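# Flip the gripper housing and return it to its tray

## Task

Flip the loose gripper housing over and set it back in its tray so that its two halves stay joined and it sticks out past the tray's open side by at most about a fingernail's width. The tray is loose: it must end up resting on all four feet on the raised bench top, with no foot hanging more than half off any edge. Finally release the housing and move the grippers away from it.

## Robot and tools

ROBOT. Two six-joint arms with parallel grippers, left_arm and right_arm, face each other across a table. left_arm's base sits near (-0.035, +0.471, +0.039) m and right_arm's near (-0.033, -0.451, +0.039) m. The side names do not match sides in the images. All hand positions, velocities and targets use the scene frame: origin at the table centre, +z upward, table surface at z = +0.020 m. On each gripper the fingers point along its +x axis and close along its y axis. end_effector_position is the point between the fingers, about 3 to 4 cm short of the tips. Only the outer 1.5 cm of each finger face is flat.

JOINT ORDER AND SIGNS. Every row and every per-arm list in a result uses this order: waist, shoulder, elbow, wrist pitch, wrist yaw, wrist roll. Shoulder, elbow and wrist roll have signs flipped relative to the URDF, both in commands and in readings. In your own numbers the ranges are: waist -3.054..3.054, shoulder -3.142..0, elbow -2.356..0, wrist pitch -1.571..1.571, wrist yaw -1.571..1.571, wrist roll -3.142..3.142 rad. An action that pushes a joint more than 0.028 rad past its range is refused for both arms.

execute_actions(actions, cameras). actions is a list of actions. Each action is a list of up to 15 rows, and each row is one control step of 1/30 s. If an action has fewer than 15 rows, its last row repeats until the 15 steps are used, so one action lasts 0.5 s. A row always has 14 numbers in [-1, 1]: the six left_arm joints, then the left opening, then the six right_arm joints, then the right opening. Joint numbers are offsets, not poses. They count from the Joint targets at the start of that action, not from the previous row, so repeating a value keeps moving the joint. Scale: 1.0 equals 2.055 rad for waist, shoulder and elbow, and 4.263 rad for the three wrist joints. The opening is absolute: +1 is fully open, empty fingers meet at about -0.78, and values below that close no further. A full close takes at least 0.6 s. To hold a gripper as it is, send its current opening again, because 0 is itself a command. cameras lists image names (cam_high, cam_low, cam_left_wrist, cam_right_wrist, each 896x504). Leave it out or use ["all"] for all four; [] gives none. An empty actions list just reports the state.

move(target, speed, blend, opening_speed, blocking, cameras). target is one 14-number row, or a list of up to 15 rows, with the same layout and scaling as above. Every row's joint values are offsets from the Joint targets current when the call begins, not from the previous row. Openings are absolute. speed is in rad/s for the joint with the farthest to go: 0.01 to 7, default 0.5. It can be a single value or one value per target. blend, in rad, rounds the corners at intermediate targets. opening_speed, 0.2 or more per second on the -1..+1 scale, ramps the fingers. With blocking=false the call returns after about 0.5 s while the motion continues. Paths last at least 0.5 s and stop short if they need more than 10 s. They do not avoid obstacles or the other arm. The result adds a move: line such as done, off_target (resting more than 0.03 rad from target), moving, held or fault, plus limits=held if steps were withheld.

wait(seconds 0..10, cameras) lets time pass with the last commands held. stop(cameras) brakes a running move. zoom_image(camera, region=[x0,y0,x1,y1]) enlarges part of that camera's latest image; the region is in pixels with the origin at the top left and is at most 504x504. read_manual(section) returns only licence text. finished_scene(scene) ends the scene for good; this scene is 1. Call it only once the housing sits stably in place and the grippers are clear.

RESULTS. Joint positions: six angles in rad plus the finger-pad gap in m (0.080 when fully open). Joint velocities: shown as "within noise" when the arm is still. Joint targets: the base that your next offsets count from. end_effector_position (m) and quat_wxyz can be off by a few cm. grip_measured uses the opening scale. To grip firmly, command about 0.08 below its reading at first contact. grip_effort_n is motor effort, with negative meaning closing; it is not pad force. Joint torques and External joint torques are noisy estimates. Step readings list joint angles at some control steps. Other lines: "joint sent to its limit"; "joint command not followed" (a clearance check changed targets); blocked (an arm stopped against something, and both arms hold); TORQUE FAULT (a 10 s stop); MOTOR HOT and OVER-TEMPERATURE FAULT (heating from loads, long reach or pressing).

MOTION LIMITS. Each step, a joint target can lead its measured angle by at most 0.368 rad (first three joints) or 0.763 rad (wrists). Targets that would put the gripper more than 70 mm from where it is are scaled back, so large offsets can need several actions. Friction and gravity can leave joints short, and small turns may not happen at all. To stop pressing on something, command the targets back past the measured positions.

AVOID. Do not drop the housing, open the fingers while it is still moving, slam or strike objects, or press hard. Keep the arms from colliding or gripping each other, which can fail the scene. Contact torque must stay under the load limits: waist 17.4, shoulder 21.6, elbow 21.5, wrist pitch 5.67, wrist yaw 5.65, wrist roll 5.3 N m. Do not let anything leave the table, and do not tip or drag the tray off the bench. A wrist-camera cable touching something counts as the arm touching it. Loose objects may occasionally be nudged by outside pushes. The simulation keeps running while you think.

Each tool is called after "Emit:" as a command line: name --argument value for each argument, lists and objects as JSON in quotes; but a table of rows of numbers goes row by row, as --pt "numbers of a row", without its own name.

## Session

Emit:
execute_actions --actions '[]'

Scene clock: 0.00 s.
left_arm: end_effector_position=(-0.0818, +0.2042, +0.3890) grip_measured=+0.989 grip_effort_n=n/a end_effector_quat_wxyz=(+0.733, +0.154, +0.182, -0.638) | right_arm: end_effector_position=(-0.1639, -0.0438, +0.3800) grip_measured=+0.981 grip_effort_n=n/a end_effector_quat_wxyz=(+0.287, +0.038, +0.103, +0.952)
Joint positions: left_arm=[-0.426 -0.997 -1.3 -0.863 -0.512 0.305 0.08] | right_arm=[0.023 -1.516 -1.157 0.385 -0.965 -0.24 0.079]
Joint velocities: within noise
Joint torques (N m): no reading
External joint torques (N m): no reading
Heat: left arm: hottest elbow 35 °C (+0.0 °C/min); right arm: hottest wrist pitch 35 °C (+0.0 °C/min).
Joint targets: left_arm=[-0.427 -0.995 -1.303 -0.861 -0.513 0.305] | right_arm=[0.023 -1.516 -1.157 0.386 -0.965 -0.240]
Tool commands: left_gripper/opening=+0.988964 right_gripper/opening=+0.981142

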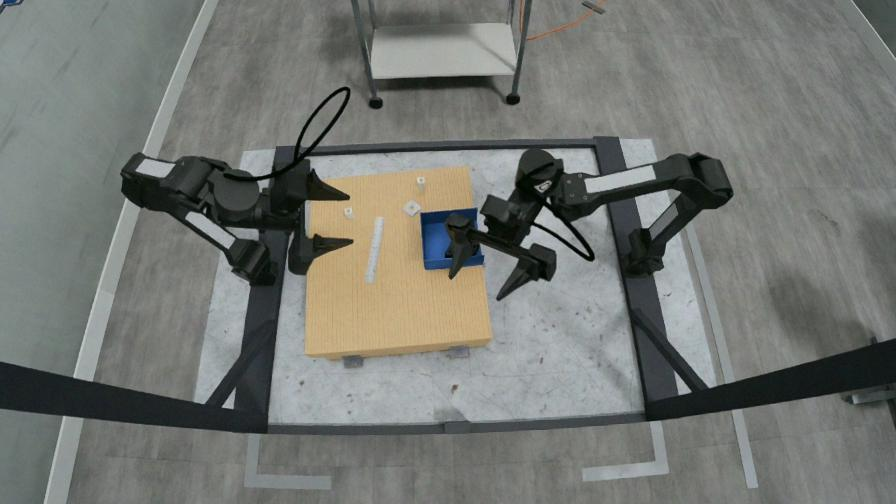

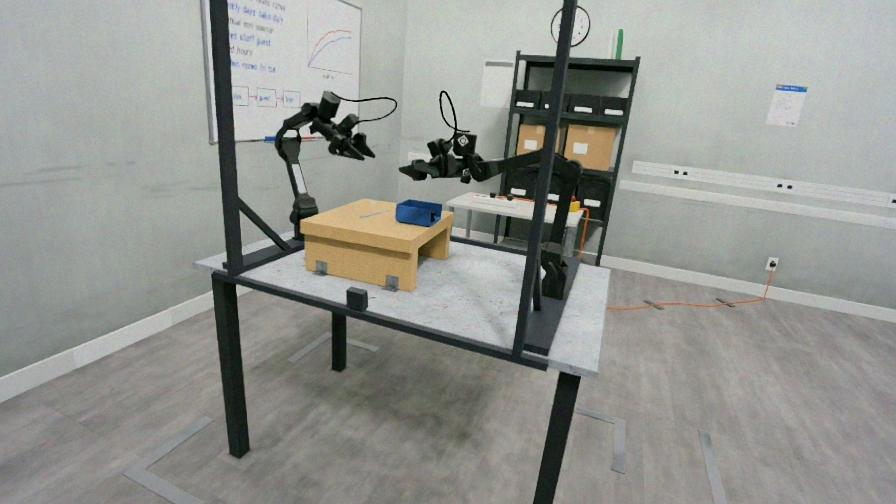

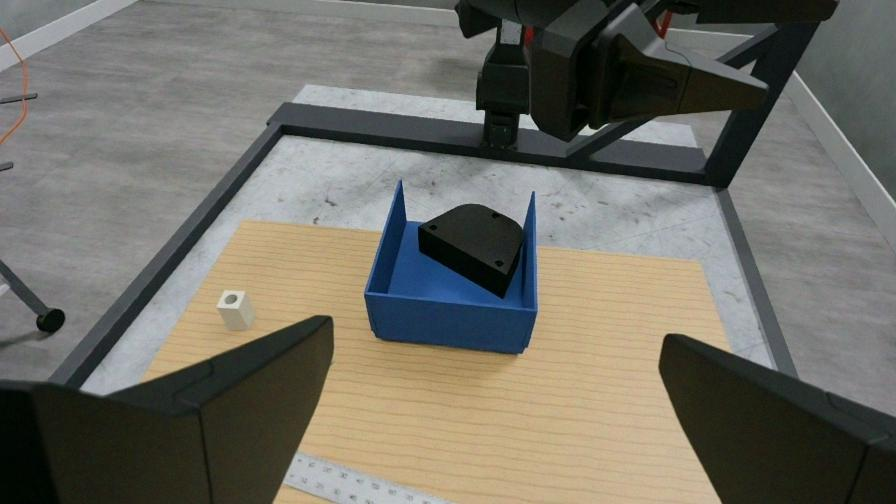

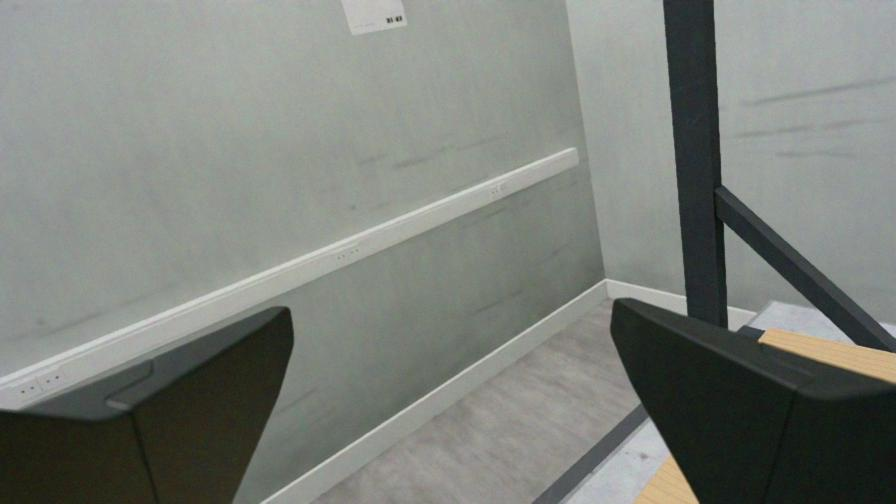

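Emit:
zoom_image --camera "cam_left_wrist" --region '[340, 170, 560, 370]'

Emit:
zoom_image --camera "cam_high" --region '[290, 130, 550, 370]'

Emit:
zoom_image --camera "cam_low" --region '[280, 80, 480, 300]'

Scaled by 2.291 from the camera's 896x504 image, which has a finer 1280x720 frame.

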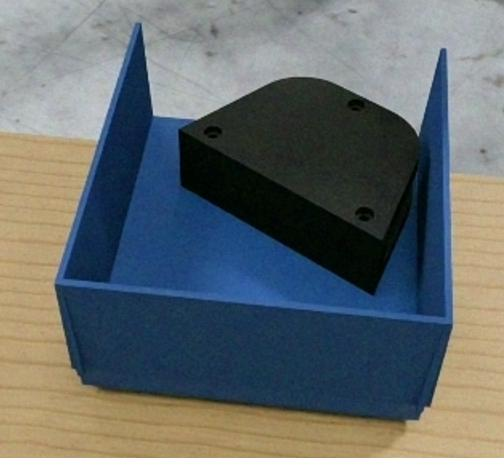

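Scaled by 1.938 from the camera's 896x504 image, which has a finer 1280x720 frame.

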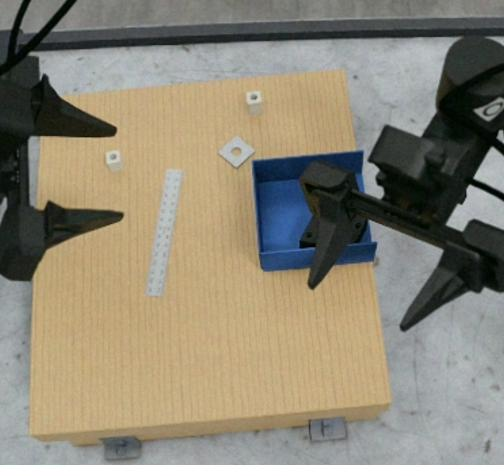

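Scaled by 2.291 from the camera's 896x504 image, which has a finer 1280x720 frame.

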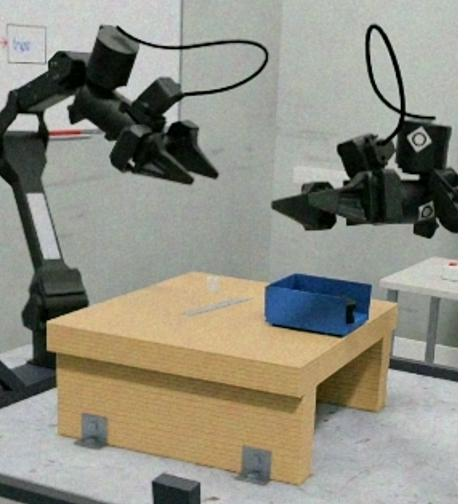

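Emit:
move --target '[0,0,0,0,0,0,0.989,-0.011,0.07,-0.222,-0.393,0.226,0.056,1]' --speed 0.9

Scene clock: 127.30 s.
left_arm: end_effector_position=(-0.0818, +0.2042, +0.3890) grip_measured=+0.989 grip_effort_n=0.2 end_effector_quat_wxyz=(+0.733, +0.154, +0.182, -0.638) | right_arm: end_effector_position=(-0.0330, -0.1500, +0.3241) grip_measured=+0.981 grip_effort_n=0.2 end_effector_quat_wxyz=(+0.609, -0.356, +0.361, +0.610)
Joint positions: left_arm=[-0.426 -0.997 -1.3 -0.863 -0.512 0.305 0.08] | right_arm=[0.003 -1.379 -1.604 -1.289 -0.005 -0.003 0.079]
Joint velocities: within noise
Joint torques (N m): left_arm=[-0.05 2.09 -6.86 1.75 -0.14 -0.01] | right_arm=[-0.2 5.49 -6.95 0.69 0.15 0.07]
External joint torques (N m): left_arm=[-0.06 0.19 -0.95 0.27 0.04 -0.01] | right_arm=[-0.22 0.97 -0.99 -0.43 0.16 0.07]
Heat: left arm: hottest elbow 44 °C (+1.0 °C/min); right arm: hottest wrist pitch 39 °C (+0.0 °C/min).
Joint targets: left_arm=[-0.427 -0.995 -1.303 -0.861 -0.513 0.305] | right_arm=[0.001 -1.372 -1.614 -1.290 -0.002 -0.001]
move: done

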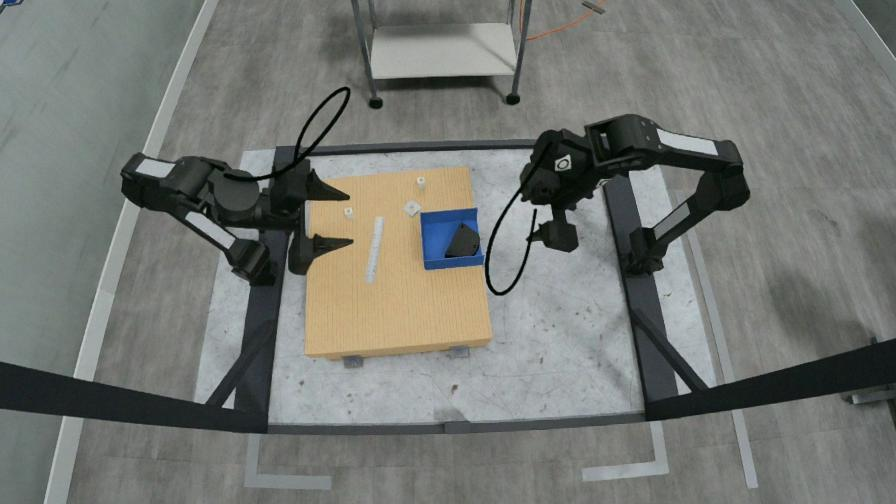

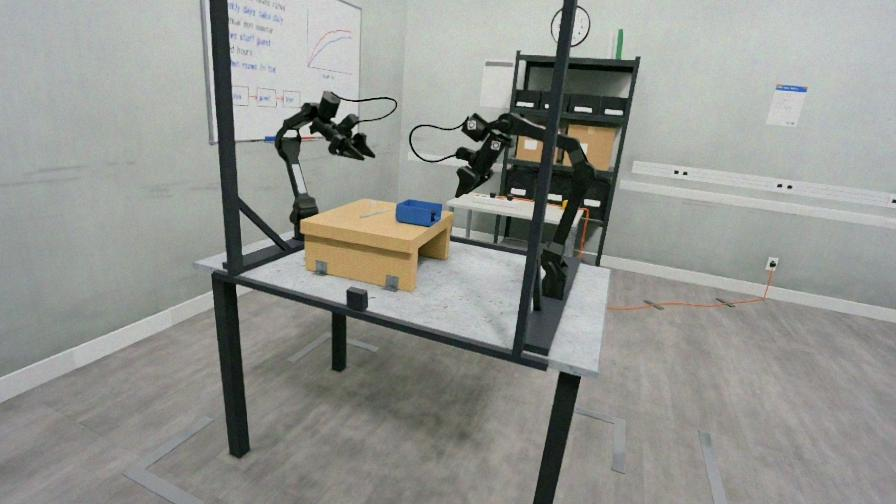

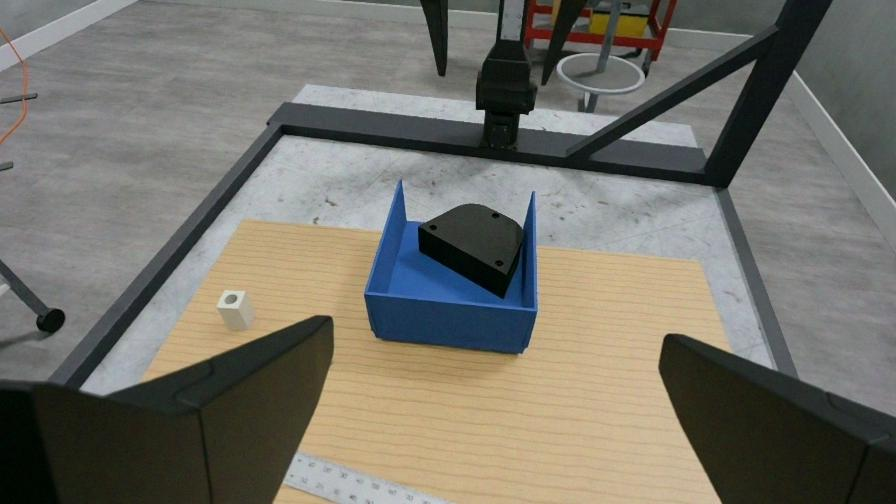

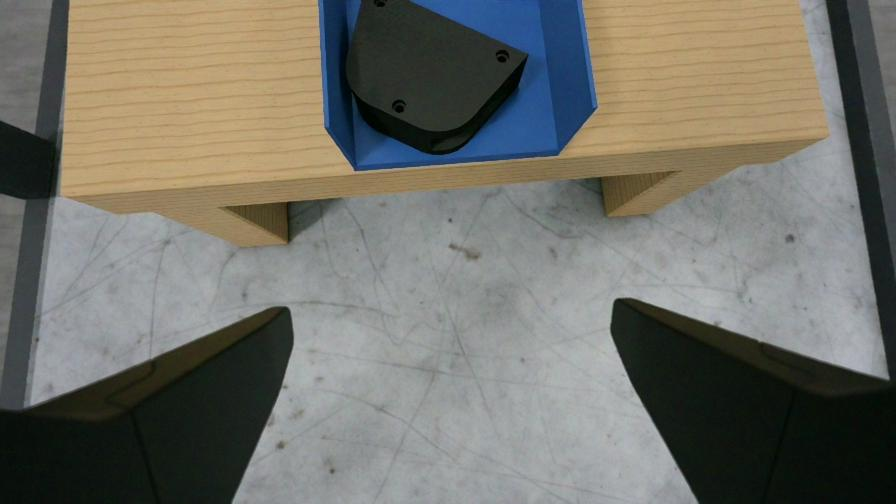

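Emit:
move --target '[0,0,0,0,0,0,0.989,0,0.221,0.313,0.147,0,0,1]' --speed 0.9 --cameras '["cam_right_wrist"]'

Emit:
zoom_image --camera "cam_right_wrist" --region '[300, 20, 650, 220]'

Scene clock: 134.23 s.
left_arm: end_effector_position=(-0.0818, +0.2042, +0.3890) grip_measured=+0.989 grip_effort_n=0.2 end_effector_quat_wxyz=(+0.733, +0.154, +0.182, -0.638) | right_arm: end_effector_position=(-0.0329, -0.1697, +0.3013) grip_measured=+0.981 grip_effort_n=0.2 end_effector_quat_wxyz=(+0.674, -0.211, +0.215, +0.675)
Joint positions: left_arm=[-0.426 -0.997 -1.3 -0.863 -0.512 0.305 0.08] | right_arm=[0.003 -0.926 -0.98 -0.666 -0.005 -0.003 0.079]
Joint velocities: within noise
Joint torques (N m): left_arm=[-0.02 2.09 -6.84 1.76 -0.13 -0.02] | right_arm=[-0.31 3.32 -5.64 1.42 0.16 0.05]
External joint torques (N m): left_arm=[0.01 0.23 -0.95 0.27 0.03 -0.01] | right_arm=[-0.31 1.18 1.18 -0.19 0.17 0.05]
Heat: left arm: hottest elbow 44 °C (+1.0 °C/min); right arm: hottest wrist pitch 38 °C (-1.0 °C/min).
Joint targets: left_arm=[-0.427 -0.995 -1.303 -0.861 -0.513 0.305] | right_arm=[0.001 -0.918 -0.970 -0.663 -0.002 -0.001]
move: done
Images, in order (width x height): cam_right_wrist 896x504.

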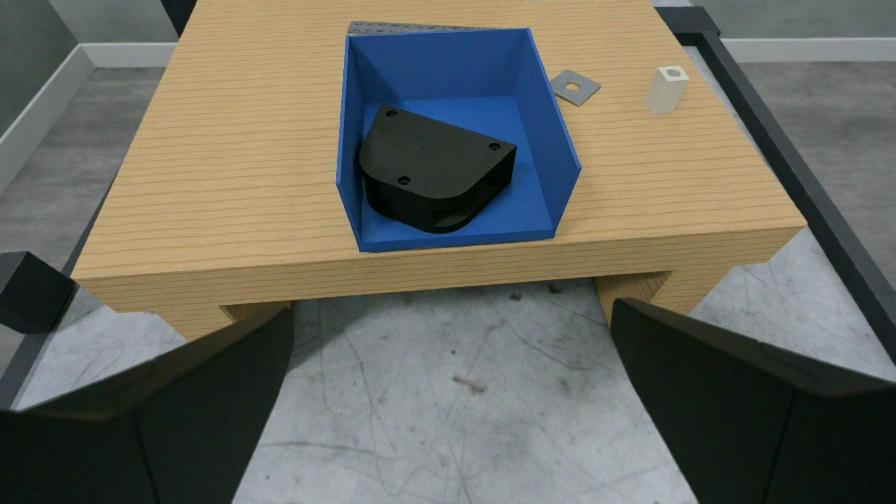

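Scaled by 1.440 from the camera's 896x504 image, which has a finer 1280x720 frame.

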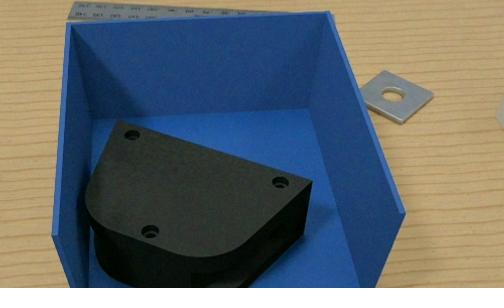

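Emit:
zoom_image --camera "cam_right_wrist" --region '[340, 90, 560, 260]'

Emit:
zoom_image --camera "cam_low" --region '[390, 190, 450, 235]'

Scaled by 2.291 from the camera's 896x504 image, which has a finer 1280x720 frame.

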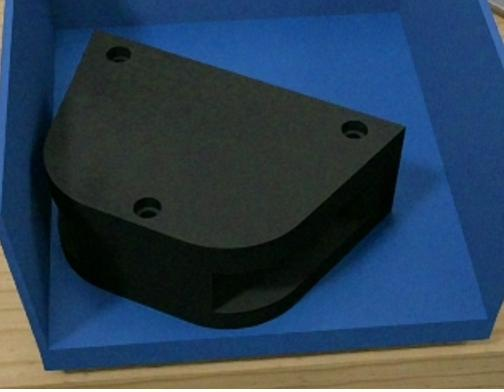

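This scene's latest camera images include none from cam_low. They are from: cam_right_wrist. cam_low's image comes with the result of a call that names it in "cameras".

Emit:
move --target '[0,0,0,0,0,0,0.989,-0.1054,-0.54,-0.529,-0.181,-0.138,0.3,1]' --speed 0.8

Emit:
zoom_image --camera "cam_left_wrist" --region '[310, 60, 610, 360]'

Scene clock: 192.57 s.
left_arm: end_effector_position=(-0.0818, +0.2042, +0.3890) grip_measured=+0.989 grip_effort_n=0.2 end_effector_quat_wxyz=(+0.733, +0.154, +0.182, -0.638) | right_arm: end_effector_position=(-0.0244, -0.0335, +0.2588) grip_measured=+0.981 grip_effort_n=-0.2 end_effector_quat_wxyz=(+0.206, -0.452, +0.105, +0.861)
Joint positions: left_arm=[-0.426 -0.997 -1.3 -0.863 -0.512 0.305 0.08] | right_arm=[-0.215 -2.015 -2.049 -1.433 -0.583 1.274 0.079]
Joint velocities: within noise
Joint torques (N m): left_arm=[-0.01 2.08 -6.85 1.74 -0.14 -0.01] | right_arm=[-0.02 7.75 -6.68 0.14 -0.64 0.13]
External joint torques (N m): left_arm=[0 0.27 -0.98 0.26 0.03 -0.01] | right_arm=[0.01 -1.42 -0.87 -0.43 -0.25 0.13]
Heat: left arm: hottest elbow 45 °C (+1.0 °C/min); right arm: hottest wrist pitch 39 °C (+1.0 °C/min).
Joint targets: left_arm=[-0.427 -0.995 -1.303 -0.861 -0.513 0.305] | right_arm=[-0.216 -2.028 -2.058 -1.435 -0.590 1.278]
move: done

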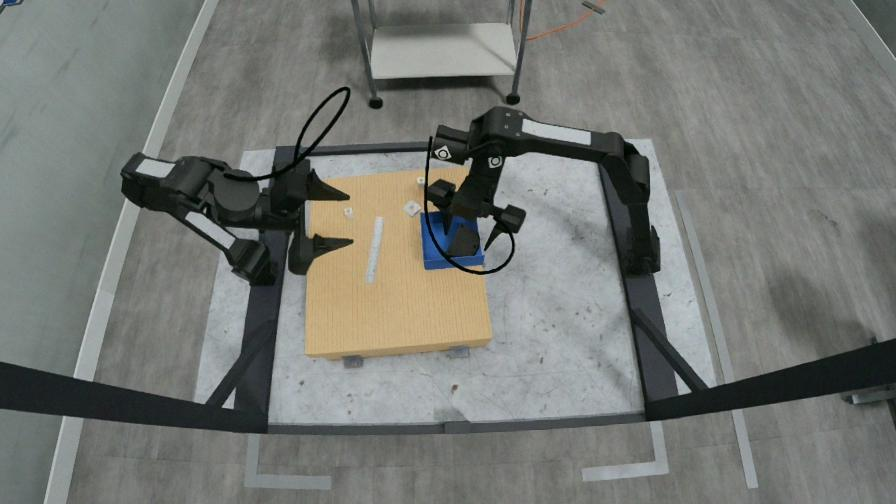

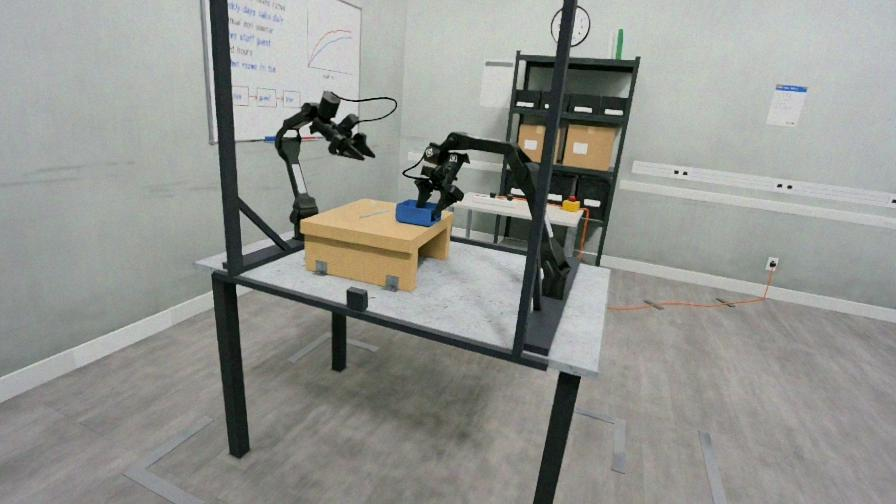

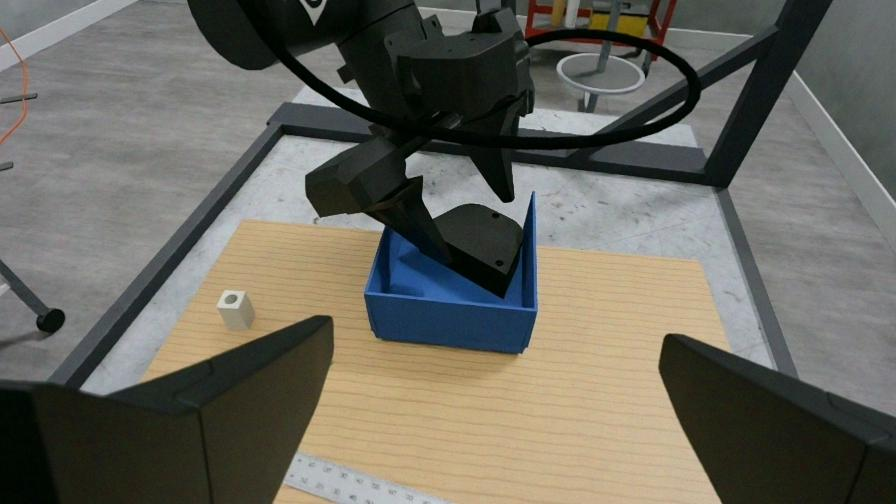

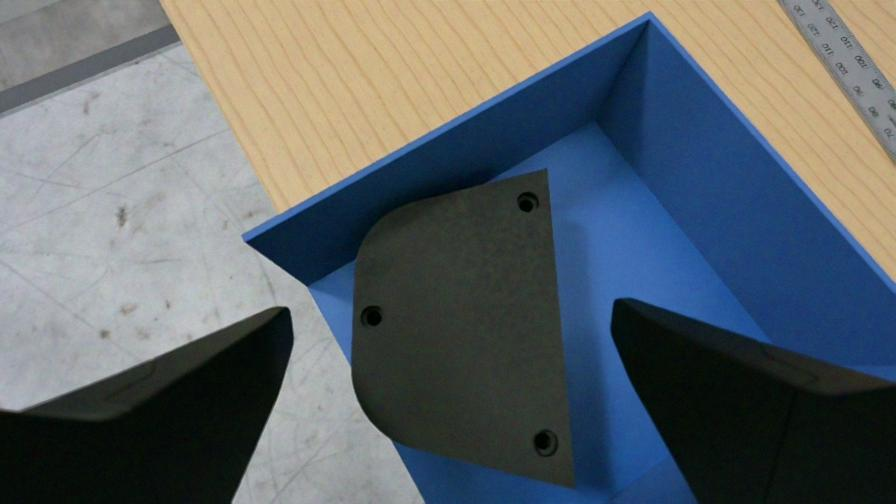

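Scaled by 1.680 from the camera's 896x504 image, which has a finer 1280x720 frame.

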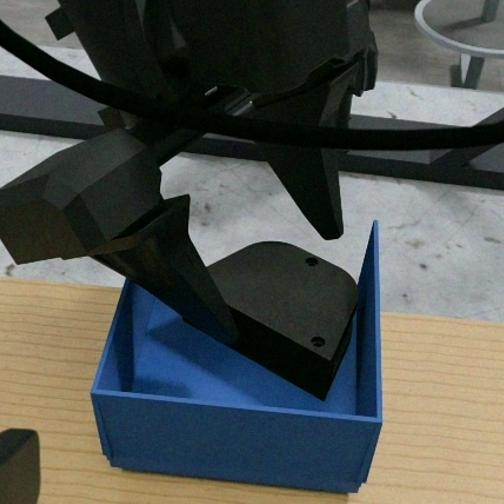

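Emit:
move --target '[0,0,0,0,0,0,0.989,-0.0147,0.0052,0.037,0.0106,-0.0012,0.0087,1]' --speed 0.3 --cameras '["cam_left_wrist","cam_right_wrist"]'

Emit:
zoom_image --camera "cam_left_wrist" --region '[360, 160, 560, 360]'

Scene clock: 213.60 s.
left_arm: end_effector_position=(-0.0818, +0.2042, +0.3890) grip_measured=+0.989 grip_effort_n=0.2 end_effector_quat_wxyz=(+0.733, +0.154, +0.182, -0.638) | right_arm: end_effector_position=(-0.0133, -0.0331, +0.2449) grip_measured=+0.981 grip_effort_n=-0.2 end_effector_quat_wxyz=(+0.205, -0.452, +0.102, +0.862)
Joint positions: left_arm=[-0.426 -0.997 -1.3 -0.863 -0.512 0.305 0.08] | right_arm=[-0.243 -2.015 -1.992 -1.391 -0.59 1.312 0.079]
Joint velocities: within noise
Joint torques (N m): left_arm=[-0.07 2.07 -6.85 1.75 -0.13 -0.01] | right_arm=[-0.13 9.05 -4.53 0.28 -0.57 0.12]
External joint torques (N m): left_arm=[-0.04 0.16 -0.93 0.26 0.03 -0.01] | right_arm=[-0.16 -0.08 1.28 -0.26 -0.17 0.12]
Heat: left arm: hottest elbow 45 °C (+1.0 °C/min); right arm: hottest elbow 37 °C (+0.0 °C/min).
Joint targets: left_arm=[-0.427 -0.995 -1.303 -0.861 -0.513 0.305] | right_arm=[-0.246 -2.017 -1.982 -1.390 -0.595 1.315]
move: done
Images, in order (width x height): cam_left_wrist 896x504, cam_right_wrist 896x504.

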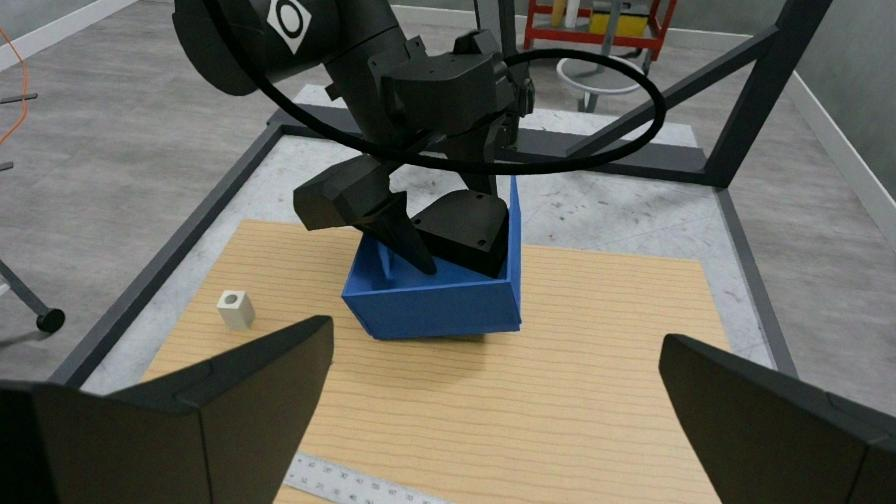

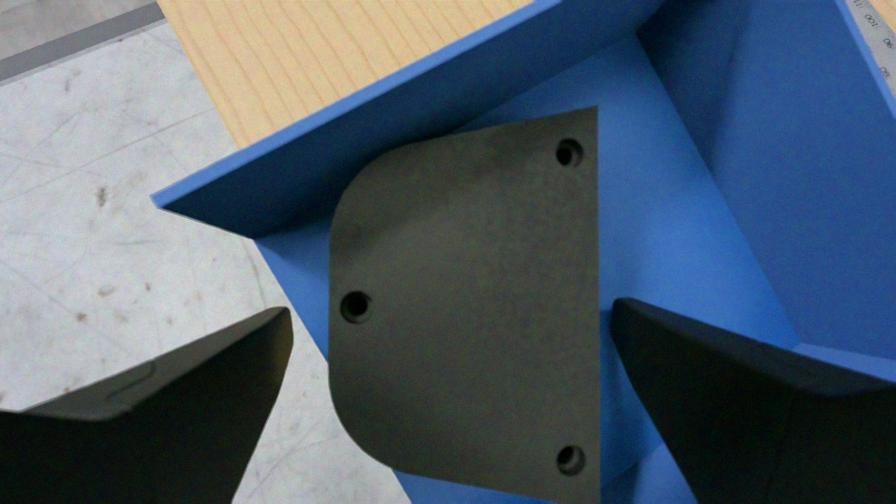

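Scaled by 2.520 from the camera's 896x504 image, which has a finer 1280x720 frame.

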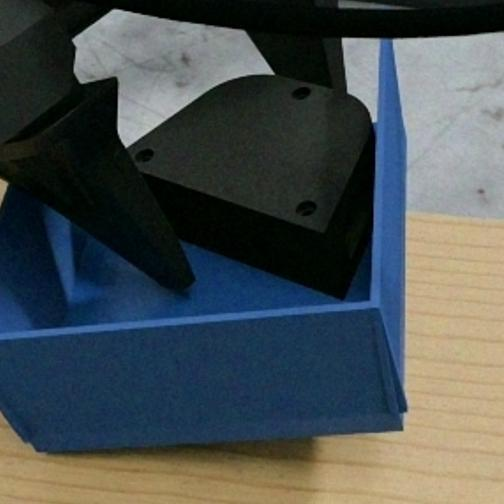

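Emit:
move --target '[0,0,0,0,0,0,0.989,0.0147,-0.0052,-0.057,-0.0106,0.0012,-0.0087,1]' --speed 0.1

Emit:
zoom_image --camera "cam_left_wrist" --region '[360, 160, 560, 360]'

Emit:
zoom_image --camera "cam_low" --region '[370, 170, 480, 250]'

Scene clock: 235.20 s.
left_arm: end_effector_position=(-0.0818, +0.2042, +0.3890) grip_measured=+0.989 grip_effort_n=0.2 end_effector_quat_wxyz=(+0.733, +0.154, +0.182, -0.638) | right_arm: end_effector_position=(-0.0226, -0.0289, +0.2706) grip_measured=+0.981 grip_effort_n=-0.2 end_effector_quat_wxyz=(+0.215, -0.449, +0.085, +0.863)
Joint positions: left_arm=[-0.426 -0.997 -1.3 -0.863 -0.512 0.305 0.08] | right_arm=[-0.219 -2.015 -2.089 -1.433 -0.59 1.281 0.079]
Joint velocities: within noise
Joint torques (N m): left_arm=[-0.02 2.09 -6.87 1.76 -0.14 -0.01] | right_arm=[0.41 7.88 -6.76 0.17 -0.38 -0.08]
External joint torques (N m): left_arm=[-0.01 0.2 -0.94 0.27 0.03 -0.01] | right_arm=[0.43 -1.32 -0.93 -0.47 0.01 -0.08]
Heat: left arm: hottest elbow 45 °C (+0.0 °C/min); right arm: hottest shoulder 36 °C (+5.1 °C/min).
Joint targets: left_arm=[-0.427 -0.995 -1.303 -0.861 -0.513 0.305] | right_arm=[-0.216 -2.028 -2.099 -1.435 -0.590 1.278]
move: done

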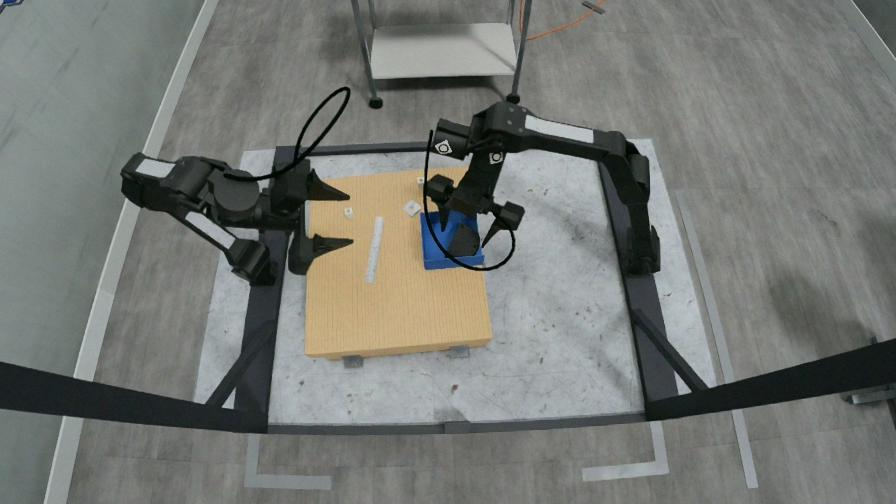

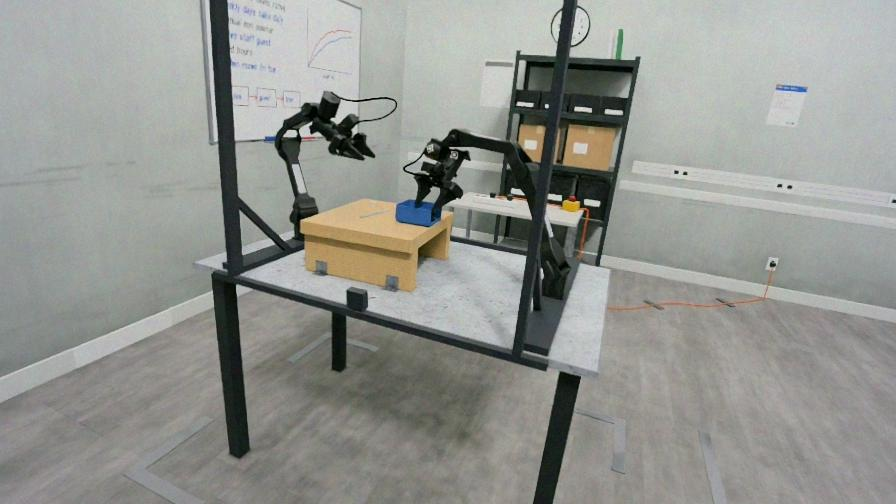

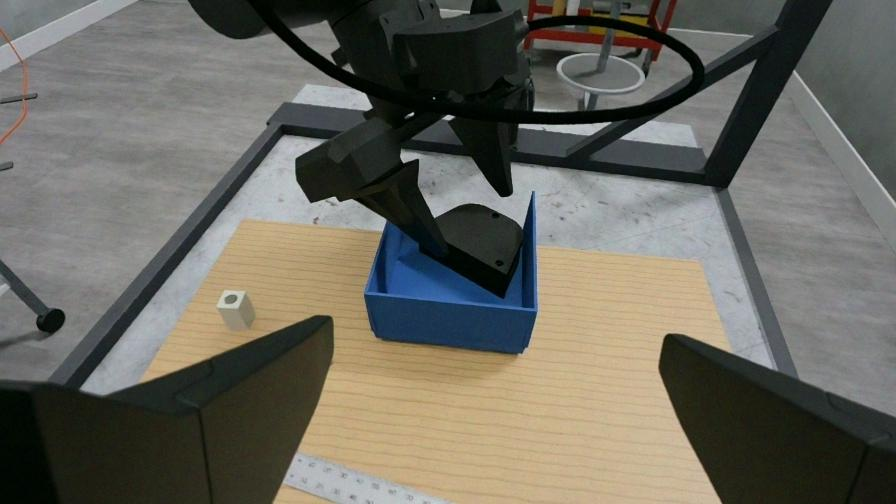

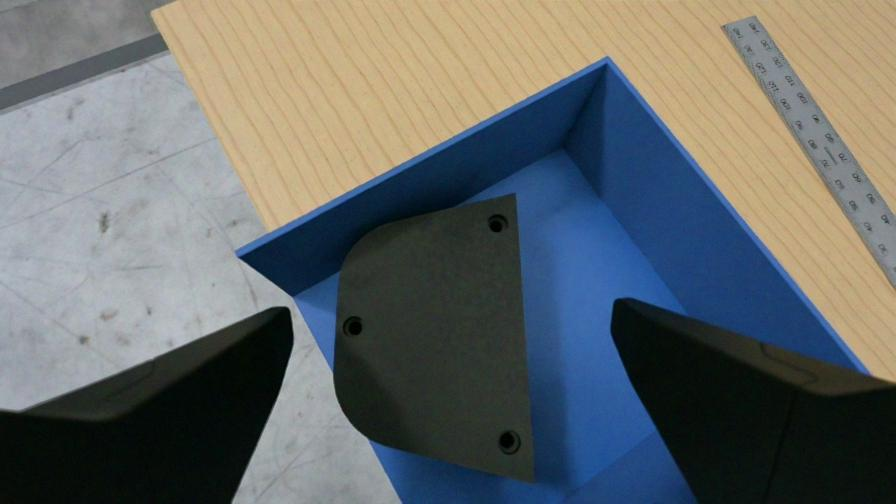

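Scaled by 2.520 from the camera's 896x504 image, which has a finer 1280x720 frame.

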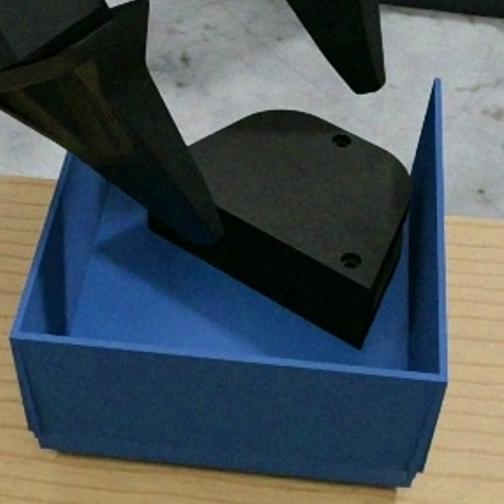

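Scaled by 4.582 from the camera's 896x504 image, which has a finer 1280x720 frame.

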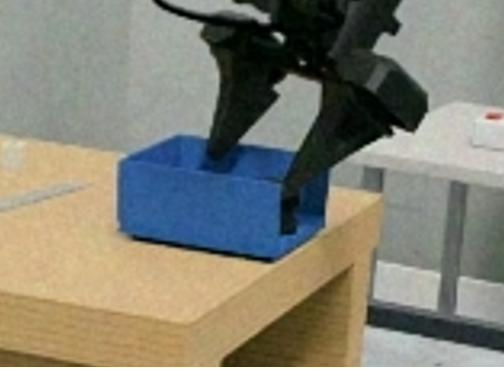

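Emit:
move --target '[0,0,0,0,0,0,0.989,0.0603,-0.0637,-0.0852,-0.0319,0.0697,-0.0209,1]' --speed 0.2

Emit:
zoom_image --camera "cam_left_wrist" --region '[360, 160, 560, 360]'

Emit:
zoom_image --camera "cam_low" --region '[370, 170, 480, 250]'

Scene clock: 267.03 s.
left_arm: end_effector_position=(-0.0818, +0.2042, +0.3890) grip_measured=+0.989 grip_effort_n=0.2 end_effector_quat_wxyz=(+0.733, +0.154, +0.182, -0.638) | right_arm: end_effector_position=(-0.0346, -0.0238, +0.2441) grip_measured=+0.981 grip_effort_n=0.2 end_effector_quat_wxyz=(+0.187, -0.571, +0.131, +0.789)
Joint positions: left_arm=[-0.426 -0.997 -1.3 -0.863 -0.512 0.305 0.08] | right_arm=[-0.093 -2.142 -2.265 -1.569 -0.296 1.192 0.079]
Joint velocities: within noise
Joint torques (N m): left_arm=[-0.03 2.07 -6.84 1.74 -0.14 -0.01] | right_arm=[0.12 8.16 -6.49 0.03 -0.11 -0.1]
External joint torques (N m): left_arm=[-0.01 0.19 -0.92 0.25 0.02 0] | right_arm=[0.16 -1.62 -0.91 -0.48 0.12 -0.1]
Heat: left arm: hottest elbow 45 °C (+0.0 °C/min); right arm: hottest elbow 38 °C (+1.0 °C/min).
Joint targets: left_arm=[-0.427 -0.995 -1.303 -0.861 -0.513 0.305] | right_arm=[-0.092 -2.158 -2.274 -1.571 -0.293 1.189]
move: done

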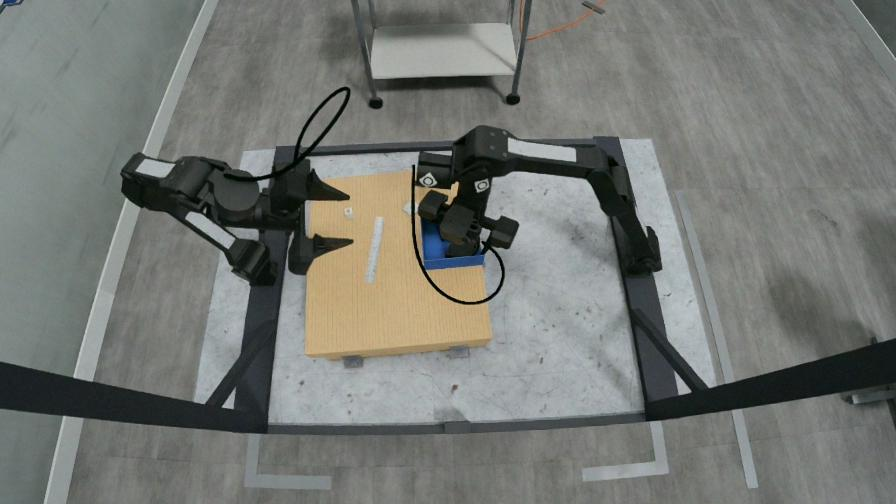

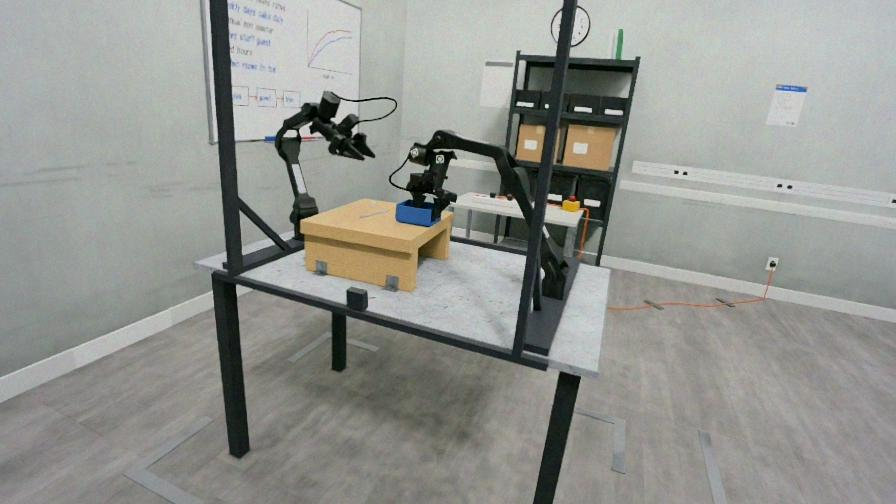

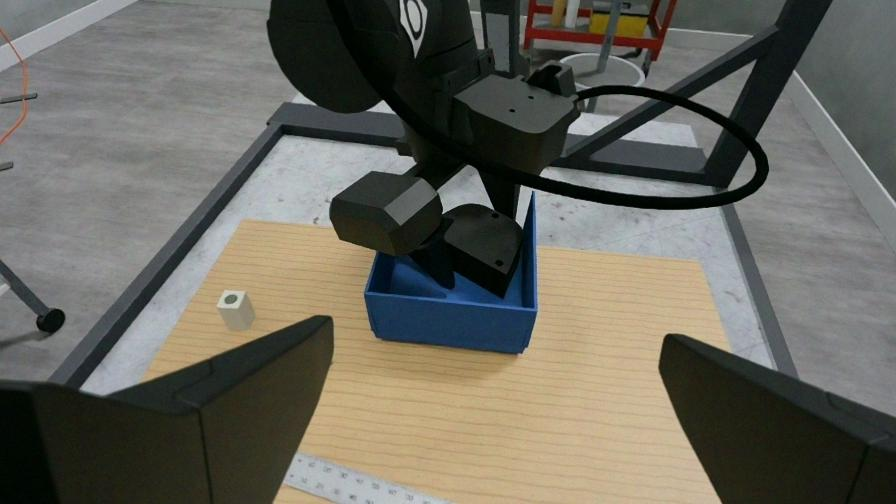

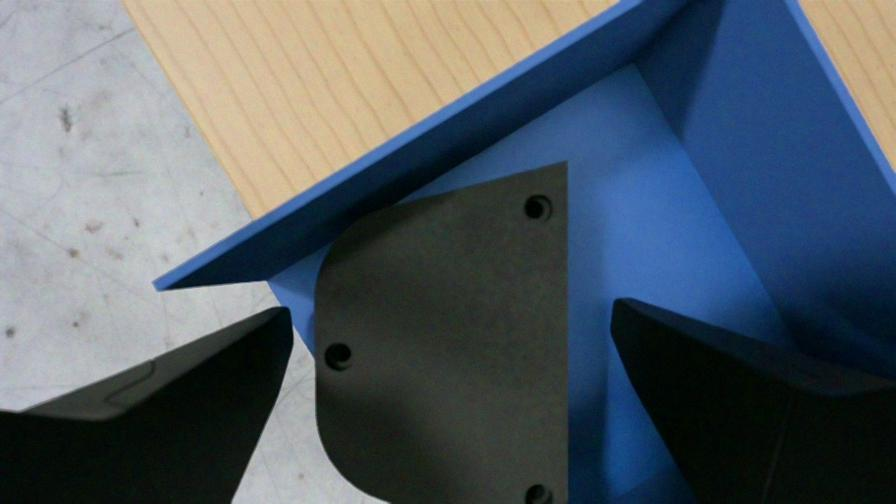

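Scaled by 2.520 from the camera's 896x504 image, which has a finer 1280x720 frame.

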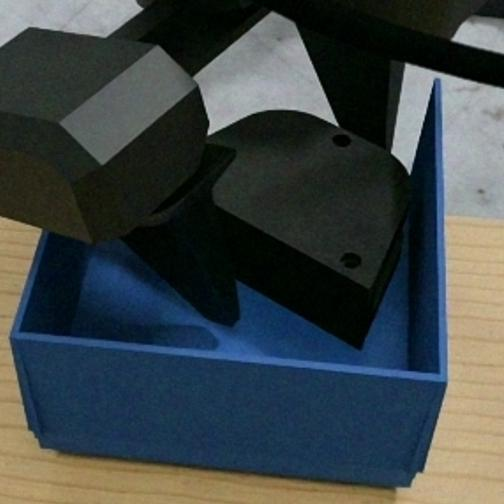

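Scaled by 4.582 from the camera's 896x504 image, which has a finer 1280x720 frame.

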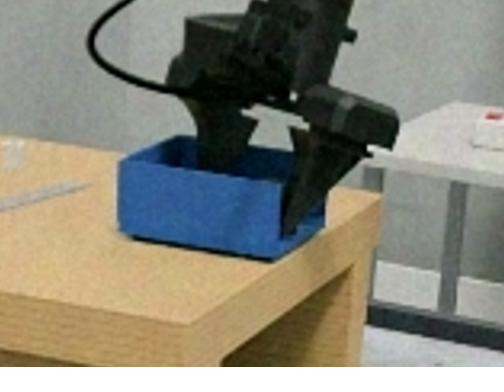

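Emit:
zoom_image --camera "cam_left_wrist" --region '[410, 210, 540, 310]'

Emit:
zoom_image --camera "cam_right_wrist" --region '[280, 150, 720, 504]'

Scaled by 3.877 from the camera's 896x504 image, which has a finer 1280x720 frame.

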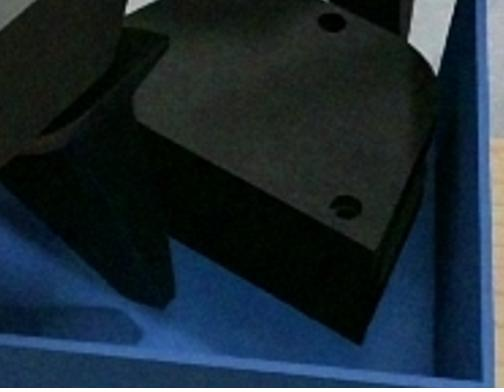

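Scaled by 1.145 from the camera's 896x504 image, which has a finer 1280x720 frame.

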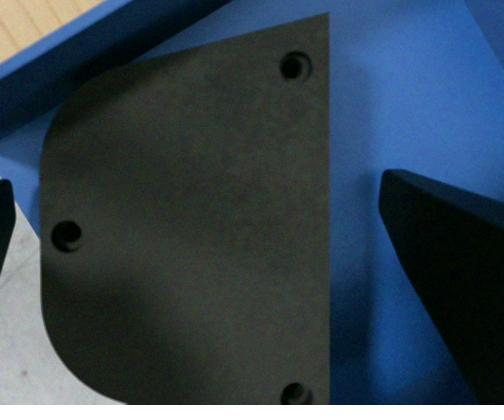

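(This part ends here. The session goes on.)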